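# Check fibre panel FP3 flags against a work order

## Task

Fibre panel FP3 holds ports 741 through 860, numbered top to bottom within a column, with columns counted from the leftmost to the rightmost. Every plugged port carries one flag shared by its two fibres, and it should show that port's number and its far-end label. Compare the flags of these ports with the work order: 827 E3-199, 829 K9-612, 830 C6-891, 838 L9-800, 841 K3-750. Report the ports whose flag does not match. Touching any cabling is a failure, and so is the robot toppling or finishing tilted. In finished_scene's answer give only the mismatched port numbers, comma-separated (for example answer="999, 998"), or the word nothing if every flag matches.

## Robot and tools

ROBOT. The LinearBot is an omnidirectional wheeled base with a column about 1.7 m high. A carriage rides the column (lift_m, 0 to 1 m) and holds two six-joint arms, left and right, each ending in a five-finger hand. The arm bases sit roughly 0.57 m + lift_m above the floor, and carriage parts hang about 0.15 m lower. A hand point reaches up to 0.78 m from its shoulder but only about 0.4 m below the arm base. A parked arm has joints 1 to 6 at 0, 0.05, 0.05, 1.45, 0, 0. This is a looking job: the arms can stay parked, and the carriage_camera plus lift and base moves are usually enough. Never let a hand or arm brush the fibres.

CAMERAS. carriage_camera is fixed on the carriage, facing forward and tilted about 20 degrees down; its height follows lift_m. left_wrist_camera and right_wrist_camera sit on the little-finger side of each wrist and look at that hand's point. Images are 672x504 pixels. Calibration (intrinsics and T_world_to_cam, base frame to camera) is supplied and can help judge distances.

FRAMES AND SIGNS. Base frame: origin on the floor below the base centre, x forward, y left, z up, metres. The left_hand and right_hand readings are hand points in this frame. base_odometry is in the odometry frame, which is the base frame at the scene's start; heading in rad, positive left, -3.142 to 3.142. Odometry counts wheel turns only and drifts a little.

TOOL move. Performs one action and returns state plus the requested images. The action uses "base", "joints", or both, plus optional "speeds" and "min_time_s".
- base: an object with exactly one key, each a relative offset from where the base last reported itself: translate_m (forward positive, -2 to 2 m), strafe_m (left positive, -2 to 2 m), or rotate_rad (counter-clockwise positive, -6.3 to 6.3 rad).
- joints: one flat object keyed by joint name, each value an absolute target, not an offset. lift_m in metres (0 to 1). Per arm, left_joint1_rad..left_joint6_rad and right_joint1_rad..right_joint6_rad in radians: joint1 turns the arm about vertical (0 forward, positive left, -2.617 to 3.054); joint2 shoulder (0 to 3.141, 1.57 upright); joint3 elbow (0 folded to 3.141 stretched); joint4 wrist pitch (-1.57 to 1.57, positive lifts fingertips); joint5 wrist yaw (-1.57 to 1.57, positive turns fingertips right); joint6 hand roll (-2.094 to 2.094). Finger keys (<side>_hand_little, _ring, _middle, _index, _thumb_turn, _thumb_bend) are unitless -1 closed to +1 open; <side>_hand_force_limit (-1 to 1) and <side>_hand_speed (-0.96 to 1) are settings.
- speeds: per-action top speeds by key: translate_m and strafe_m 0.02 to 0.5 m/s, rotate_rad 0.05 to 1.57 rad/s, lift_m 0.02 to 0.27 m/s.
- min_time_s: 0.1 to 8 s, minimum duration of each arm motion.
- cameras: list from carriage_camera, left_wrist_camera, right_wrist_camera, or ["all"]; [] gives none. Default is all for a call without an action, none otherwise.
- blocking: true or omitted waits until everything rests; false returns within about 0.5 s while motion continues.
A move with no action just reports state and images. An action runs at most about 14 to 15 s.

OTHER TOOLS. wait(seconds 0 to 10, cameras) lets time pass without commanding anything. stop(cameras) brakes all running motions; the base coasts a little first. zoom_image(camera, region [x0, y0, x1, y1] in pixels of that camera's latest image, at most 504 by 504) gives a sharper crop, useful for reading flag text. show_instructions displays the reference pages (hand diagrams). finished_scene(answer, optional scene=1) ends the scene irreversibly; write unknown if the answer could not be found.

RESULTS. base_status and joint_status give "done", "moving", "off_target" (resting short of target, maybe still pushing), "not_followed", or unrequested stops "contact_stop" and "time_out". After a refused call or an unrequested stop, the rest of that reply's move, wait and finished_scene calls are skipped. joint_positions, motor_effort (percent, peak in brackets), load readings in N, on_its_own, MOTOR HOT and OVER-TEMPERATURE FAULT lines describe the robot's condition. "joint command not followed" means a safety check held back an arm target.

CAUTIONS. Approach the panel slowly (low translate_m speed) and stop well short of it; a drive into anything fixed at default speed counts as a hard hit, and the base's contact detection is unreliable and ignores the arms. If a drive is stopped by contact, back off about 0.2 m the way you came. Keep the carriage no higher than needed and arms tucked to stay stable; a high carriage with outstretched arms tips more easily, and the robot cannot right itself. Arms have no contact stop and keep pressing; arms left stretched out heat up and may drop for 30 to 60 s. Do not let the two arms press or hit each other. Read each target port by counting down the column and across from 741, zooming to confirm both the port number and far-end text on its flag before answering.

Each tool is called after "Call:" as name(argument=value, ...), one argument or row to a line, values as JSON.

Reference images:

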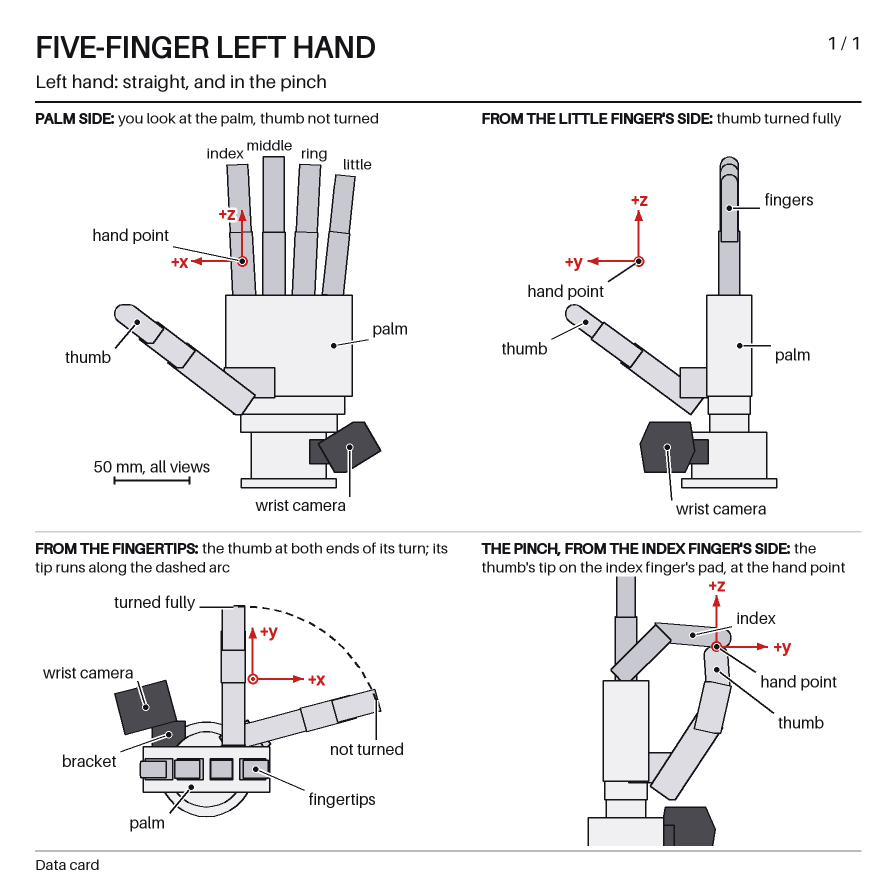

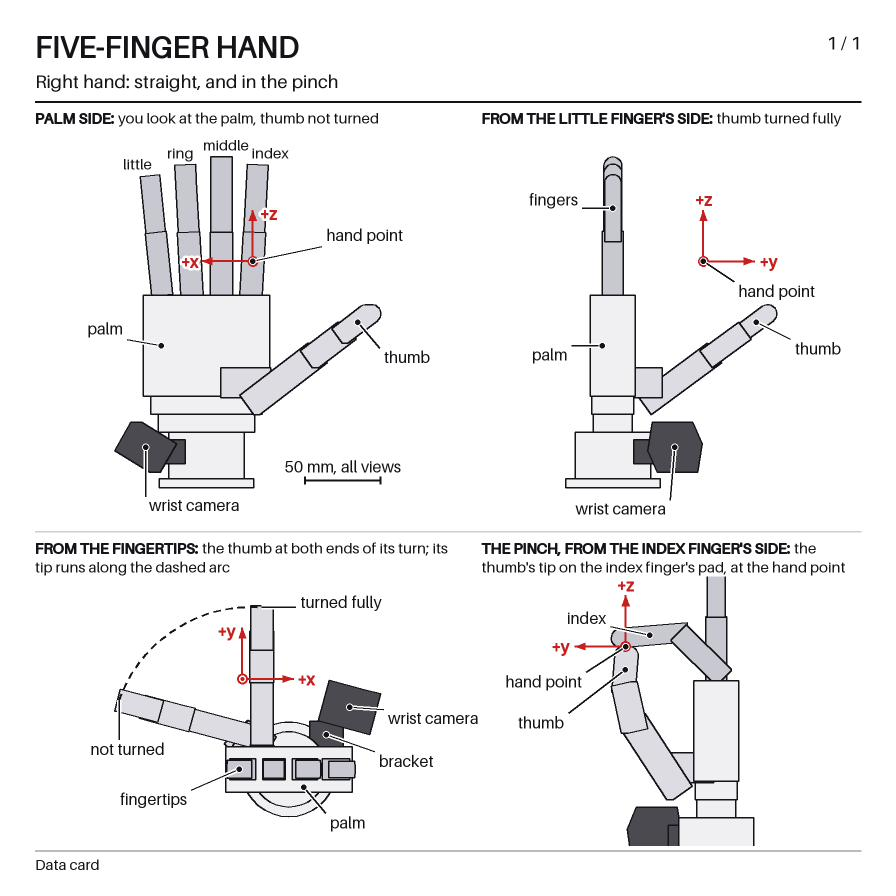

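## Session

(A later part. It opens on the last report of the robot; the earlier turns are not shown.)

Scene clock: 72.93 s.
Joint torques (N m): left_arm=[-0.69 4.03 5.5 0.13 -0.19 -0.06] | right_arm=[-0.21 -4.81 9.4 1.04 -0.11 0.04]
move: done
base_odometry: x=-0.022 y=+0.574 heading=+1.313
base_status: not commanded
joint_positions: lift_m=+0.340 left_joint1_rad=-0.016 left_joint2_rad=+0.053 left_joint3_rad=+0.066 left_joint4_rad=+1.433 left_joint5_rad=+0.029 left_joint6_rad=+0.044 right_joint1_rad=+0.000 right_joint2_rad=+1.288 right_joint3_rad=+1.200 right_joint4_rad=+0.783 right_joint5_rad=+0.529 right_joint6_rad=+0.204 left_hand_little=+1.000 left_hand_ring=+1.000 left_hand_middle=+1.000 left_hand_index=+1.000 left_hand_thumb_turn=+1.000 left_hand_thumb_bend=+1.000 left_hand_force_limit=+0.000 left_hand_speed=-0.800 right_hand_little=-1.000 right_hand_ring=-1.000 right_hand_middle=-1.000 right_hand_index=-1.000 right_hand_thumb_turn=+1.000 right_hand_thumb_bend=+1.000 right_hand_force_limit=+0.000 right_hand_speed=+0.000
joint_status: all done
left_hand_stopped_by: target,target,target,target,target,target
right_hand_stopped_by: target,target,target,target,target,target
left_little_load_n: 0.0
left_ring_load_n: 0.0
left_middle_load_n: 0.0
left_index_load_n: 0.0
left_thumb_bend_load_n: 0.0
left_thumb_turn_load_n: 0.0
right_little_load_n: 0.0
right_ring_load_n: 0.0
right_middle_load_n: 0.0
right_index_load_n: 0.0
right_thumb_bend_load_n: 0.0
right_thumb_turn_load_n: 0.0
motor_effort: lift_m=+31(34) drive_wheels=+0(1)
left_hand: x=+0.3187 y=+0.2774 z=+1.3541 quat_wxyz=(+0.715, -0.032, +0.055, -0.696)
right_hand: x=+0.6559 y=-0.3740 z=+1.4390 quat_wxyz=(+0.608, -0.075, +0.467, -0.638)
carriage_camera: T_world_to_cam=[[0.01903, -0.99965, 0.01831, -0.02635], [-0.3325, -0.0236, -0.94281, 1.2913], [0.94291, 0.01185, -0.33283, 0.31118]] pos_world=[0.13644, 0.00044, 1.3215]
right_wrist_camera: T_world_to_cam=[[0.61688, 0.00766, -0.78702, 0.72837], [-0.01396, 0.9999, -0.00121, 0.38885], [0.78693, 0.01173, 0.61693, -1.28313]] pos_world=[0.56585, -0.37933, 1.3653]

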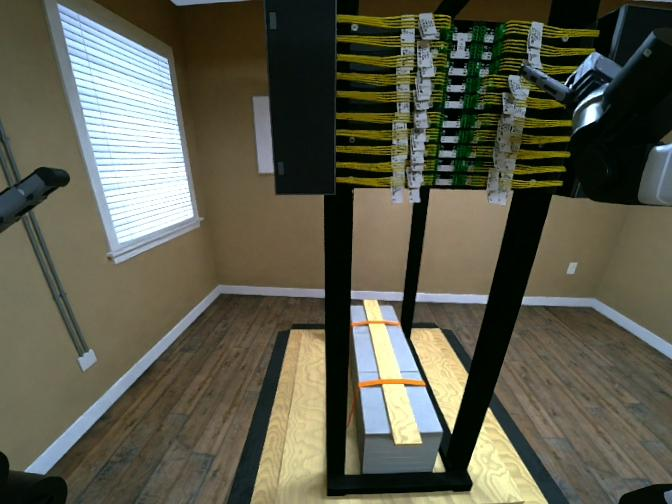

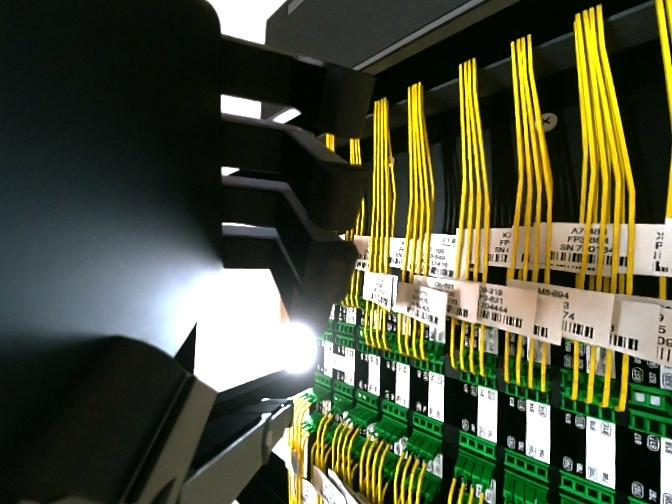

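Call:
move(
  joints={"lift_m": 0.3, "right_joint4_rad": 1.1},
  speeds={"lift_m": 0.1},
  min_time_s=1.5,
)

Call:
move(
  base={"translate_m": 0.06},
  speeds={"translate_m": 0.06},
  cameras=["carriage_camera", "right_wrist_camera"],
)

Scene clock: 75.77 s.
Joint torques (N m): left_arm=[-0.77 4.29 5.78 0.11 -0.15 -0.03] | right_arm=[-0.24 -4.56 8.68 0.67 -0.17 0.05]
move: done
base_odometry: x=-0.022 y=+0.574 heading=+1.313
base_status: not commanded
joint_positions: lift_m=+0.300 left_joint1_rad=-0.016 left_joint2_rad=+0.053 left_joint3_rad=+0.066 left_joint4_rad=+1.433 left_joint5_rad=+0.029 left_joint6_rad=+0.044 right_joint1_rad=+0.000 right_joint2_rad=+1.288 right_joint3_rad=+1.201 right_joint4_rad=+1.084 right_joint5_rad=+0.530 right_joint6_rad=+0.204 left_hand_little=+1.000 left_hand_ring=+1.000 left_hand_middle=+1.000 left_hand_index=+1.000 left_hand_thumb_turn=+1.000 left_hand_thumb_bend=+1.000 left_hand_force_limit=+0.000 left_hand_speed=-0.800 right_hand_little=-1.000 right_hand_ring=-1.000 right_hand_middle=-1.000 right_hand_index=-1.000 right_hand_thumb_turn=+1.000 right_hand_thumb_bend=+1.000 right_hand_force_limit=+0.000 right_hand_speed=+0.000
joint_status: all done
left_hand_stopped_by: target,target,target,target,target,target
right_hand_stopped_by: target,target,target,target,target,target
left_little_load_n: 0.0
left_ring_load_n: 0.0
left_middle_load_n: 0.0
left_index_load_n: 0.0
left_thumb_bend_load_n: 0.0
left_thumb_turn_load_n: 0.0
right_little_load_n: 0.0
right_ring_load_n: 0.0
right_middle_load_n: 0.0
right_index_load_n: 0.0
right_thumb_bend_load_n: 0.5
right_thumb_turn_load_n: 0.0
motor_effort: lift_m=+30(33) drive_wheels=+0(1)
left_hand: x=+0.3187 y=+0.2774 z=+1.3141 quat_wxyz=(+0.715, -0.032, +0.055, -0.696)
right_hand: x=+0.6070 y=-0.3742 z=+1.4637 quat_wxyz=(+0.671, +0.022, +0.370, -0.642)
pictures: none

Scene clock: 77.30 s.
Joint torques (N m): left_arm=[-0.81 4.1 5.55 0.08 -0.16 -0.04] | right_arm=[-0.14 -4.55 8.83 0.63 -0.17 0.05]
move: done
base_odometry: x=-0.007 y=+0.632 heading=+1.313
base_status: done
joint_positions: lift_m=+0.300 left_joint1_rad=-0.016 left_joint2_rad=+0.053 left_joint3_rad=+0.066 left_joint4_rad=+1.434 left_joint5_rad=+0.029 left_joint6_rad=+0.044 right_joint1_rad=+0.000 right_joint2_rad=+1.288 right_joint3_rad=+1.201 right_joint4_rad=+1.092 right_joint5_rad=+0.530 right_joint6_rad=+0.204 left_hand_little=+1.000 left_hand_ring=+1.000 left_hand_middle=+1.000 left_hand_index=+1.000 left_hand_thumb_turn=+1.000 left_hand_thumb_bend=+1.000 left_hand_force_limit=+0.000 left_hand_speed=-0.800 right_hand_little=-1.000 right_hand_ring=-1.000 right_hand_middle=-1.000 right_hand_index=-1.000 right_hand_thumb_turn=+1.000 right_hand_thumb_bend=+1.000 right_hand_force_limit=+0.000 right_hand_speed=+0.000
joint_status: not commanded
left_hand_stopped_by: target,target,target,target,target,target
right_hand_stopped_by: target,target,target,target,target,target
left_little_load_n: 0.0
left_ring_load_n: 0.0
left_middle_load_n: 0.5
left_index_load_n: 0.0
left_thumb_bend_load_n: 0.0
left_thumb_turn_load_n: 0.0
right_little_load_n: 0.0
right_ring_load_n: 0.0
right_middle_load_n: 0.0
right_index_load_n: 0.0
right_thumb_bend_load_n: 0.0
right_thumb_turn_load_n: 0.0
motor_effort: lift_m=+28(33) drive_wheels=+5(13)
left_hand: x=+0.3185 y=+0.2774 z=+1.3142 quat_wxyz=(+0.715, -0.032, +0.055, -0.696)
right_hand: x=+0.6054 y=-0.3742 z=+1.4652 quat_wxyz=(+0.673, +0.025, +0.367, -0.642)
carriage_camera: T_world_to_cam=[[0.01903, -0.99965, 0.01831, -0.02562], [-0.3325, -0.0236, -0.94281, 1.25358], [0.94291, 0.01185, -0.33283, 0.29787]] pos_world=[0.13644, 0.00044, 1.2815]
right_wrist_camera: T_world_to_cam=[[0.82785, 0.00781, -0.5609, 0.32115], [-0.0126, 0.99991, -0.00467, 0.39262], [0.56081, 0.01093, 0.82787, -1.43207]] pos_world=[0.54221, -0.37944, 1.36754]

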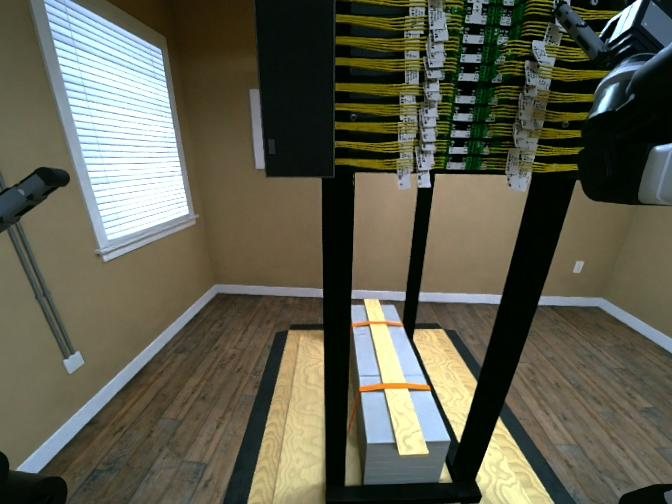

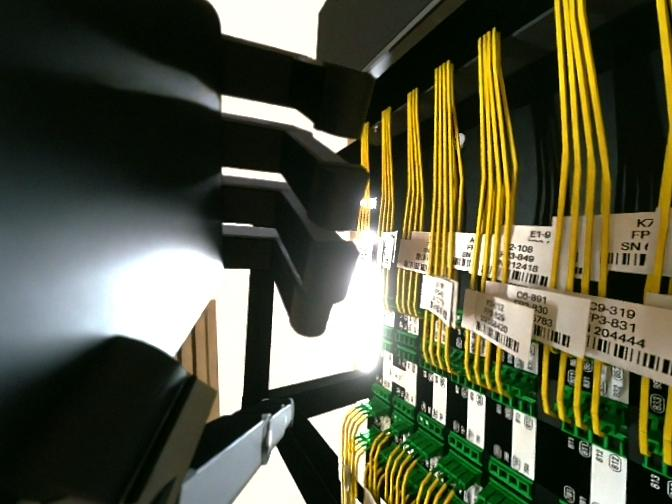

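Call:
zoom_image(
  camera="right_wrist_camera",
  region=[410, 260, 500, 340],
)

Call:
zoom_image(
  camera="right_wrist_camera",
  region=[450, 270, 550, 370],
)

Call:
zoom_image(
  camera="right_wrist_camera",
  region=[530, 270, 672, 390],
)

Call:
zoom_image(
  camera="right_wrist_camera",
  region=[360, 210, 440, 290],
)

Scaled by 5.600.

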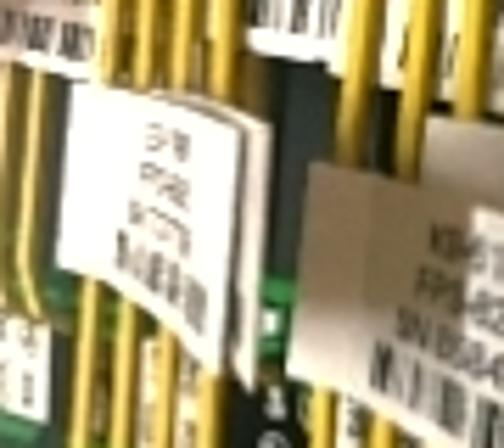

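Scaled by 5.040.

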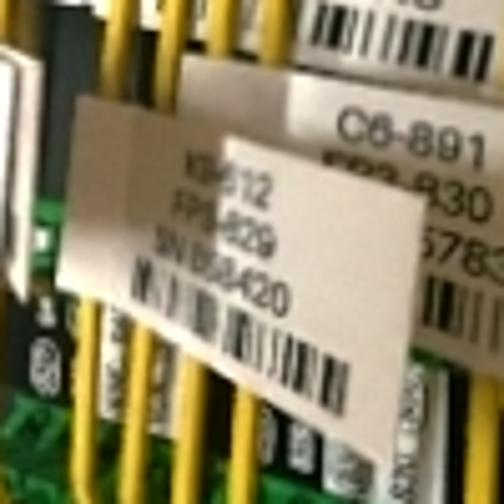

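Scaled by 3.549.

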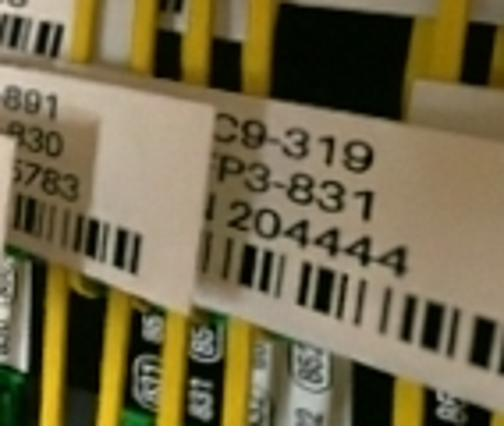

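Scaled by 6.300.

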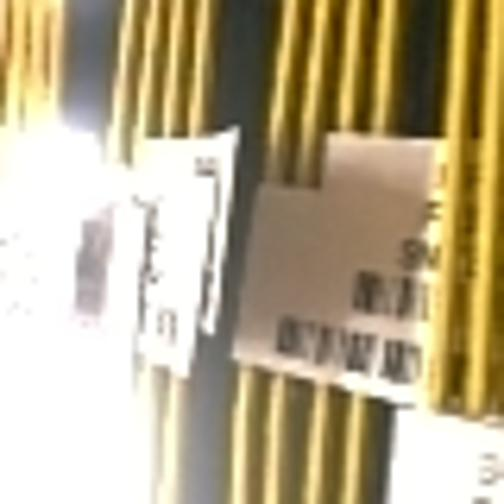

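Call:
move(
  joints={"lift_m": 0.345},
  speeds={"lift_m": 0.06},
  cameras=["right_wrist_camera"],
)

Call:
zoom_image(
  camera="right_wrist_camera",
  region=[440, 260, 560, 370],
)

Scene clock: 79.77 s.
Joint torques (N m): left_arm=[-0.59 4.05 5.63 0.11 -0.16 -0.09] | right_arm=[-0.09 -4.37 8.81 0.65 -0.2 0.05]
move: done
base_odometry: x=-0.007 y=+0.632 heading=+1.313
base_status: not commanded
joint_positions: lift_m=+0.345 left_joint1_rad=-0.016 left_joint2_rad=+0.053 left_joint3_rad=+0.066 left_joint4_rad=+1.433 left_joint5_rad=+0.029 left_joint6_rad=+0.044 right_joint1_rad=+0.000 right_joint2_rad=+1.288 right_joint3_rad=+1.202 right_joint4_rad=+1.093 right_joint5_rad=+0.530 right_joint6_rad=+0.204 left_hand_little=+1.000 left_hand_ring=+1.000 left_hand_middle=+1.000 left_hand_index=+1.000 left_hand_thumb_turn=+1.000 left_hand_thumb_bend=+1.000 left_hand_force_limit=+0.000 left_hand_speed=-0.800 right_hand_little=-1.000 right_hand_ring=-1.000 right_hand_middle=-1.000 right_hand_index=-1.000 right_hand_thumb_turn=+1.000 right_hand_thumb_bend=+1.000 right_hand_force_limit=+0.000 right_hand_speed=+0.000
joint_status: all done
left_hand_stopped_by: target,target,target,target,target,target
right_hand_stopped_by: target,target,target,target,target,target
left_little_load_n: 0.0
left_ring_load_n: 0.0
left_middle_load_n: 0.0
left_index_load_n: 0.0
left_thumb_bend_load_n: 0.0
left_thumb_turn_load_n: 0.0
right_little_load_n: 0.5
right_ring_load_n: 0.0
right_middle_load_n: 0.0
right_index_load_n: 0.0
right_thumb_bend_load_n: 0.0
right_thumb_turn_load_n: -0.5
motor_effort: lift_m=+29(38) drive_wheels=+5(5)
left_hand: x=+0.3186 y=+0.2774 z=+1.3593 quat_wxyz=(+0.715, -0.032, +0.055, -0.696)
right_hand: x=+0.6052 y=-0.3743 z=+1.5106 quat_wxyz=(+0.673, +0.026, +0.367, -0.642)
right_wrist_camera: T_world_to_cam=[[0.8285, 0.00782, -0.55993, 0.34506], [-0.01237, 0.99991, -0.00435, 0.39226], [0.55985, 0.01053, 0.82853, -1.47011]] pos_world=[0.54201, -0.37944, 1.41294]

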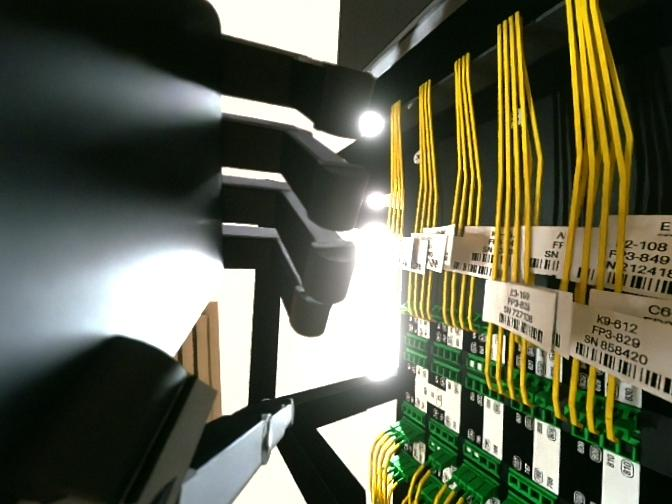

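Scaled by 4.200.

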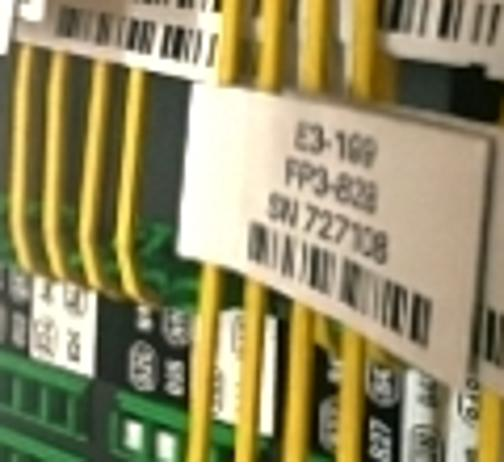

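Call:
zoom_image(
  camera="right_wrist_camera",
  region=[480, 270, 570, 350],
)

Call:
zoom_image(
  camera="right_wrist_camera",
  region=[470, 330, 570, 430],
)

Call:
zoom_image(
  camera="right_wrist_camera",
  region=[545, 350, 655, 460],
)

Scaled by 5.600.

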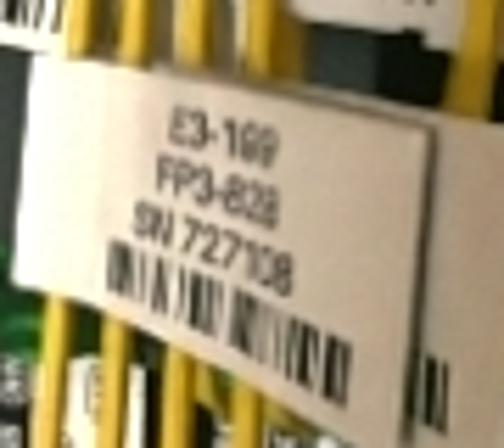

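Scaled by 5.040.

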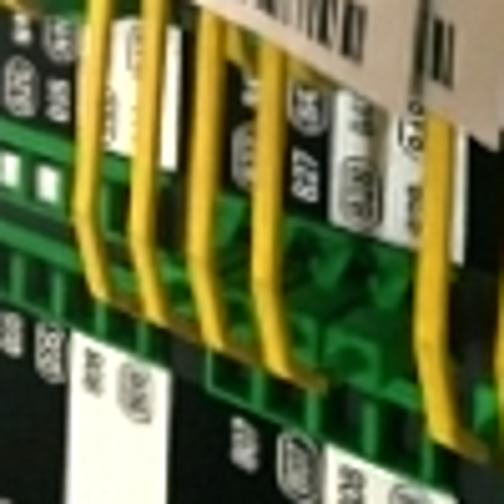

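Scaled by 4.582.

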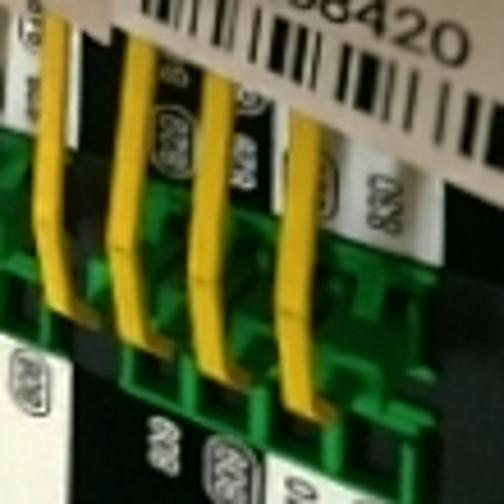

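Call:
move(
  joints={"lift_m": 0.175},
  speeds={"lift_m": 0.08},
  cameras=["carriage_camera", "right_wrist_camera"],
)

Call:
zoom_image(
  camera="right_wrist_camera",
  region=[400, 250, 520, 370],
)

Call:
zoom_image(
  camera="right_wrist_camera",
  region=[500, 250, 640, 390],
)

Scene clock: 85.23 s.
Joint torques (N m): left_arm=[-0.65 4.05 5.6 0.11 -0.2 -0.07] | right_arm=[-0.32 -4.38 8.7 0.62 -0.23 0.06]
move: done
base_odometry: x=-0.007 y=+0.632 heading=+1.313
base_status: not commanded
joint_positions: lift_m=+0.175 left_joint1_rad=-0.016 left_joint2_rad=+0.053 left_joint3_rad=+0.066 left_joint4_rad=+1.433 left_joint5_rad=+0.029 left_joint6_rad=+0.044 right_joint1_rad=+0.000 right_joint2_rad=+1.288 right_joint3_rad=+1.202 right_joint4_rad=+1.094 right_joint5_rad=+0.531 right_joint6_rad=+0.204 left_hand_little=+1.000 left_hand_ring=+1.000 left_hand_middle=+1.000 left_hand_index=+1.000 left_hand_thumb_turn=+1.000 left_hand_thumb_bend=+1.000 left_hand_force_limit=+0.000 left_hand_speed=-0.800 right_hand_little=-1.000 right_hand_ring=-1.000 right_hand_middle=-1.000 right_hand_index=-1.000 right_hand_thumb_turn=+1.000 right_hand_thumb_bend=+1.000 right_hand_force_limit=+0.000 right_hand_speed=+0.000
joint_status: all done
left_hand_stopped_by: target,target,target,target,target,target
right_hand_stopped_by: target,target,target,target,target,target
left_little_load_n: 0.0
left_ring_load_n: 0.0
left_middle_load_n: 0.0
left_index_load_n: 0.0
left_thumb_bend_load_n: 0.0
left_thumb_turn_load_n: 0.0
right_little_load_n: 0.0
right_ring_load_n: 0.0
right_middle_load_n: 0.0
right_index_load_n: 0.0
right_thumb_bend_load_n: 0.0
right_thumb_turn_load_n: 0.0
motor_effort: lift_m=+30(33) drive_wheels=+5(5)
left_hand: x=+0.3186 y=+0.2774 z=+1.1891 quat_wxyz=(+0.715, -0.032, +0.055, -0.696)
right_hand: x=+0.6047 y=-0.3744 z=+1.3411 quat_wxyz=(+0.673, +0.027, +0.367, -0.642)
carriage_camera: T_world_to_cam=[[0.01903, -0.99965, 0.01831, -0.02333], [-0.3325, -0.0236, -0.94281, 1.13573], [0.94291, 0.01185, -0.33283, 0.25627]] pos_world=[0.13644, 0.00044, 1.1565]
right_wrist_camera: T_world_to_cam=[[0.82979, 0.00783, -0.55802, 0.24714], [-0.01193, 0.99992, -0.00371, 0.39058], [0.55795, 0.00973, 0.82982, -1.33027]] pos_world=[0.54181, -0.37954, 1.24324]

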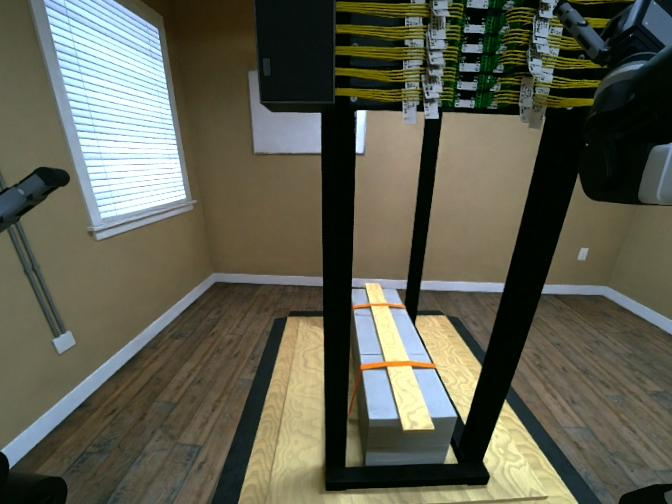

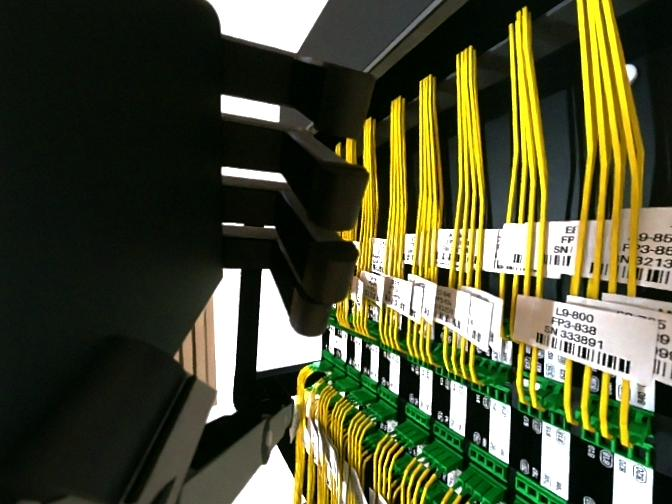

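Scaled by 4.200.

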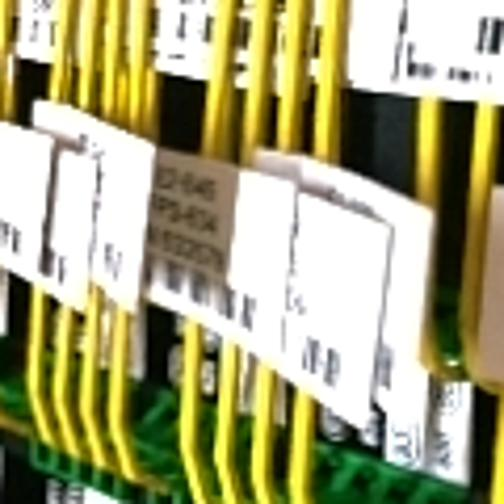

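Scaled by 3.600.

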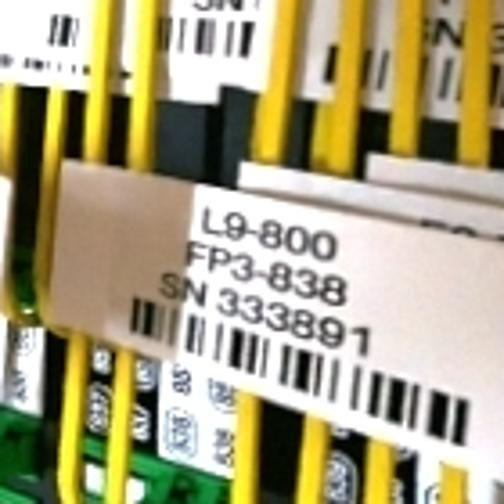

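Call:
move(
  joints={"lift_m": 0.45},
  speeds={"lift_m": 0.1},
  cameras=["carriage_camera", "right_wrist_camera"],
)

Call:
zoom_image(
  camera="right_wrist_camera",
  region=[440, 200, 560, 320],
)

Call:
zoom_image(
  camera="right_wrist_camera",
  region=[440, 300, 560, 420],
)

Scene clock: 89.23 s.
Joint torques (N m): left_arm=[-0.88 4.19 5.34 0.11 -0.16 -0.02] | right_arm=[-0.32 -4.57 8.46 0.55 -0.19 0.04]
move: done
base_odometry: x=-0.007 y=+0.632 heading=+1.313
base_status: not commanded
joint_positions: lift_m=+0.450 left_joint1_rad=-0.016 left_joint2_rad=+0.053 left_joint3_rad=+0.066 left_joint4_rad=+1.433 left_joint5_rad=+0.029 left_joint6_rad=+0.044 right_joint1_rad=+0.000 right_joint2_rad=+1.288 right_joint3_rad=+1.204 right_joint4_rad=+1.095 right_joint5_rad=+0.532 right_joint6_rad=+0.204 left_hand_little=+1.000 left_hand_ring=+1.000 left_hand_middle=+1.000 left_hand_index=+1.000 left_hand_thumb_turn=+1.000 left_hand_thumb_bend=+1.000 left_hand_force_limit=+0.000 left_hand_speed=-0.800 right_hand_little=-1.000 right_hand_ring=-1.000 right_hand_middle=-1.000 right_hand_index=-1.000 right_hand_thumb_turn=+1.000 right_hand_thumb_bend=+1.000 right_hand_force_limit=+0.000 right_hand_speed=+0.000
joint_status: all done
left_hand_stopped_by: target,target,target,target,target,target
right_hand_stopped_by: target,target,target,target,target,target
left_little_load_n: 0.0
left_ring_load_n: 0.0
left_middle_load_n: 0.0
left_index_load_n: 0.0
left_thumb_bend_load_n: 0.0
left_thumb_turn_load_n: 0.0
right_little_load_n: 0.0
right_ring_load_n: 0.0
right_middle_load_n: 0.0
right_index_load_n: 0.0
right_thumb_bend_load_n: 0.0
right_thumb_turn_load_n: 0.0
motor_effort: lift_m=+29(37) drive_wheels=+5(5)
left_hand: x=+0.3187 y=+0.2774 z=+1.4642 quat_wxyz=(+0.715, -0.032, +0.055, -0.696)
right_hand: x=+0.6041 y=-0.3745 z=+1.6169 quat_wxyz=(+0.673, +0.028, +0.366, -0.642)
carriage_camera: T_world_to_cam=[[0.01903, -0.99965, 0.01831, -0.02837], [-0.3325, -0.0236, -0.94281, 1.39519], [0.94291, 0.01185, -0.33283, 0.34786]] pos_world=[0.13644, 0.00044, 1.4317]
right_wrist_camera: T_world_to_cam=[[0.83105, 0.00781, -0.55615, 0.39765], [-0.01151, 0.99993, -0.00316, 0.39055], [0.55608, 0.00903, 0.83108, -1.55998]] pos_world=[0.54151, -0.37954, 1.51885]

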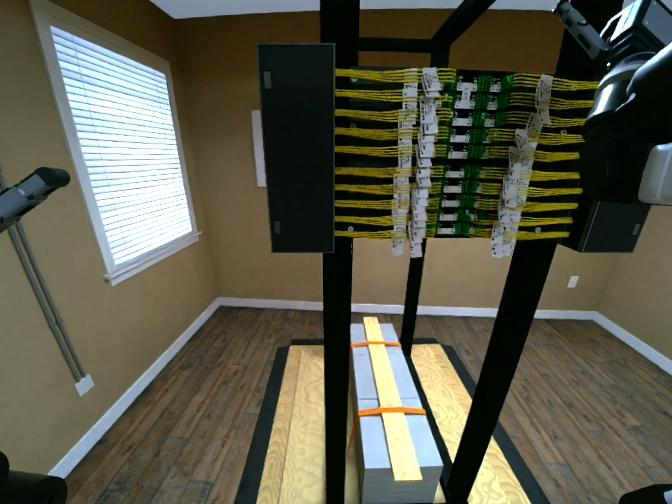

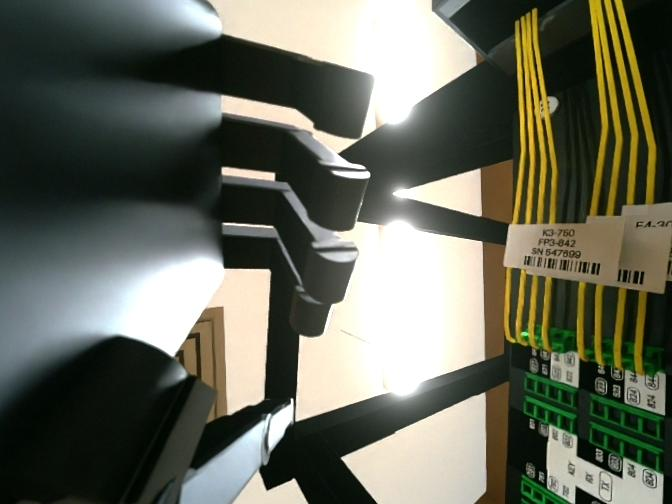

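Scaled by 4.200.

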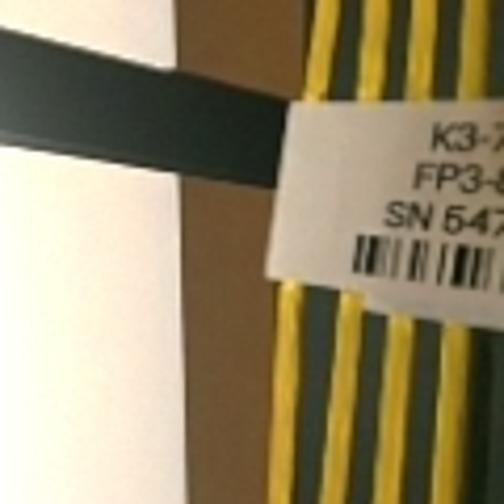

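Scaled by 4.200.

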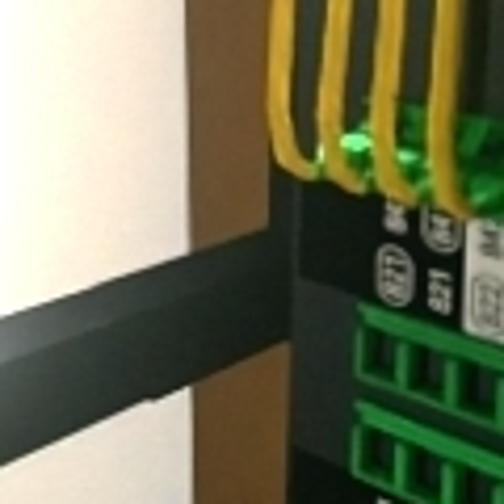

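Call:
zoom_image(
  camera="right_wrist_camera",
  region=[495, 210, 615, 300],
)

Call:
zoom_image(
  camera="right_wrist_camera",
  region=[582, 190, 672, 300],
)

Call:
zoom_image(
  camera="right_wrist_camera",
  region=[500, 310, 620, 430],
)

Scaled by 4.200.

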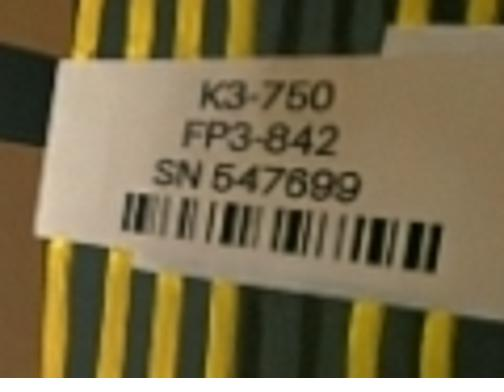

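Scaled by 4.582.

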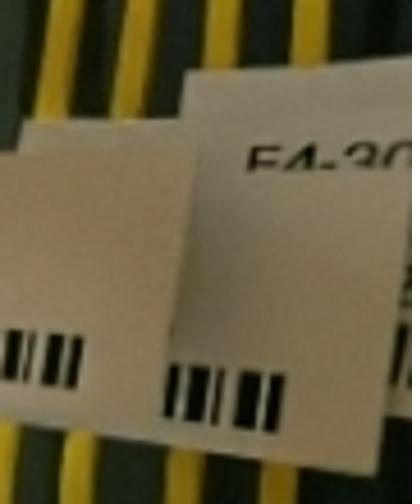

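Scaled by 4.200.

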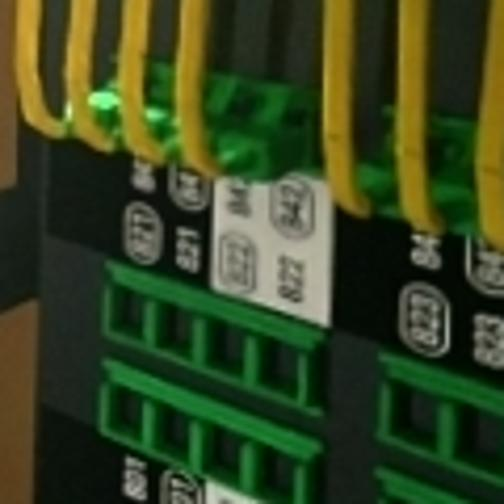

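Call:
move(
  joints={"lift_m": 0.365},
  speeds={"lift_m": 0.08},
  cameras=["right_wrist_camera"],
)

Call:
zoom_image(
  camera="right_wrist_camera",
  region=[505, 260, 625, 380],
)

Call:
zoom_image(
  camera="right_wrist_camera",
  region=[505, 340, 625, 460],
)

Call:
zoom_image(
  camera="right_wrist_camera",
  region=[572, 200, 672, 400],
)

Scene clock: 92.03 s.
Joint torques (N m): left_arm=[-0.81 4.22 5.6 0.08 -0.18 -0.05] | right_arm=[-0.21 -4.7 8.27 0.53 -0.19 0.07]
move: done
base_odometry: x=-0.007 y=+0.632 heading=+1.313
base_status: not commanded
joint_positions: lift_m=+0.365 left_joint1_rad=-0.016 left_joint2_rad=+0.053 left_joint3_rad=+0.066 left_joint4_rad=+1.433 left_joint5_rad=+0.029 left_joint6_rad=+0.044 right_joint1_rad=+0.000 right_joint2_rad=+1.288 right_joint3_rad=+1.204 right_joint4_rad=+1.096 right_joint5_rad=+0.532 right_joint6_rad=+0.204 left_hand_little=+1.000 left_hand_ring=+1.000 left_hand_middle=+1.000 left_hand_index=+1.000 left_hand_thumb_turn=+1.000 left_hand_thumb_bend=+1.000 left_hand_force_limit=+0.000 left_hand_speed=-0.800 right_hand_little=-1.000 right_hand_ring=-1.000 right_hand_middle=-1.000 right_hand_index=-1.000 right_hand_thumb_turn=+1.000 right_hand_thumb_bend=+1.000 right_hand_force_limit=+0.000 right_hand_speed=+0.000
joint_status: all done
left_hand_stopped_by: target,target,target,target,target,target
right_hand_stopped_by: target,target,target,target,target,target
left_little_load_n: 0.0
left_ring_load_n: 0.0
left_middle_load_n: 0.0
left_index_load_n: 0.0
left_thumb_bend_load_n: 0.0
left_thumb_turn_load_n: 0.0
right_little_load_n: 0.0
right_ring_load_n: 0.0
right_middle_load_n: 0.0
right_index_load_n: 0.0
right_thumb_bend_load_n: 0.0
right_thumb_turn_load_n: 0.0
motor_effort: lift_m=+29(34) drive_wheels=-4(5)
left_hand: x=+0.3187 y=+0.2774 z=+1.3791 quat_wxyz=(+0.715, -0.032, +0.055, -0.696)
right_hand: x=+0.6040 y=-0.3746 z=+1.5320 quat_wxyz=(+0.673, +0.028, +0.366, -0.642)
right_wrist_camera: T_world_to_cam=[[0.83153, 0.00781, -0.55543, 0.34923], [-0.01129, 0.99993, -0.00284, 0.3897], [0.55537, 0.00863, 0.83156, -1.48982]] pos_world=[0.54141, -0.37954, 1.43395]

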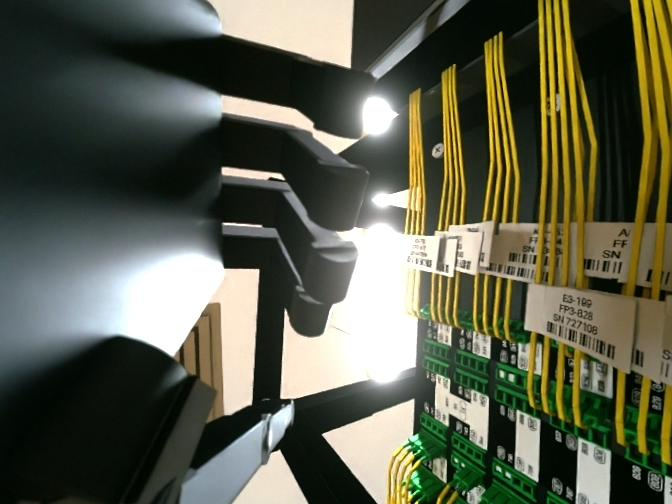

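Scaled by 4.200.

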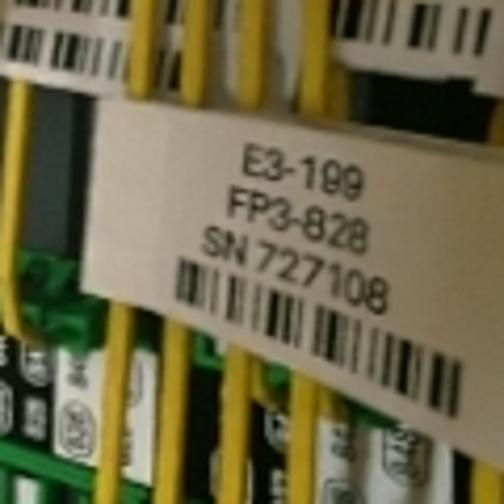

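Scaled by 4.200.

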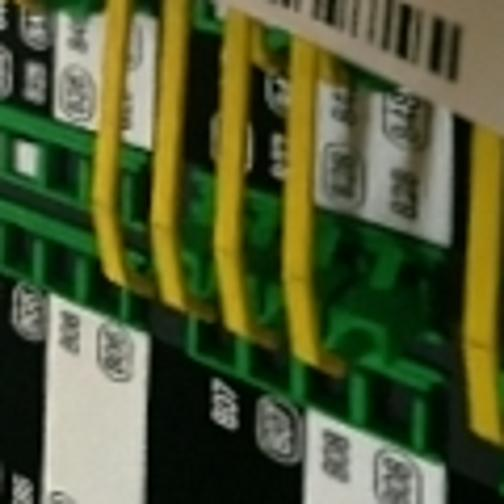

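Scaled by 2.520.

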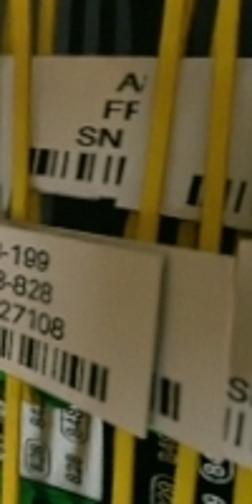

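Call:
finished_scene(
  answer="827, 841",
)

The scene is finished: the task was done.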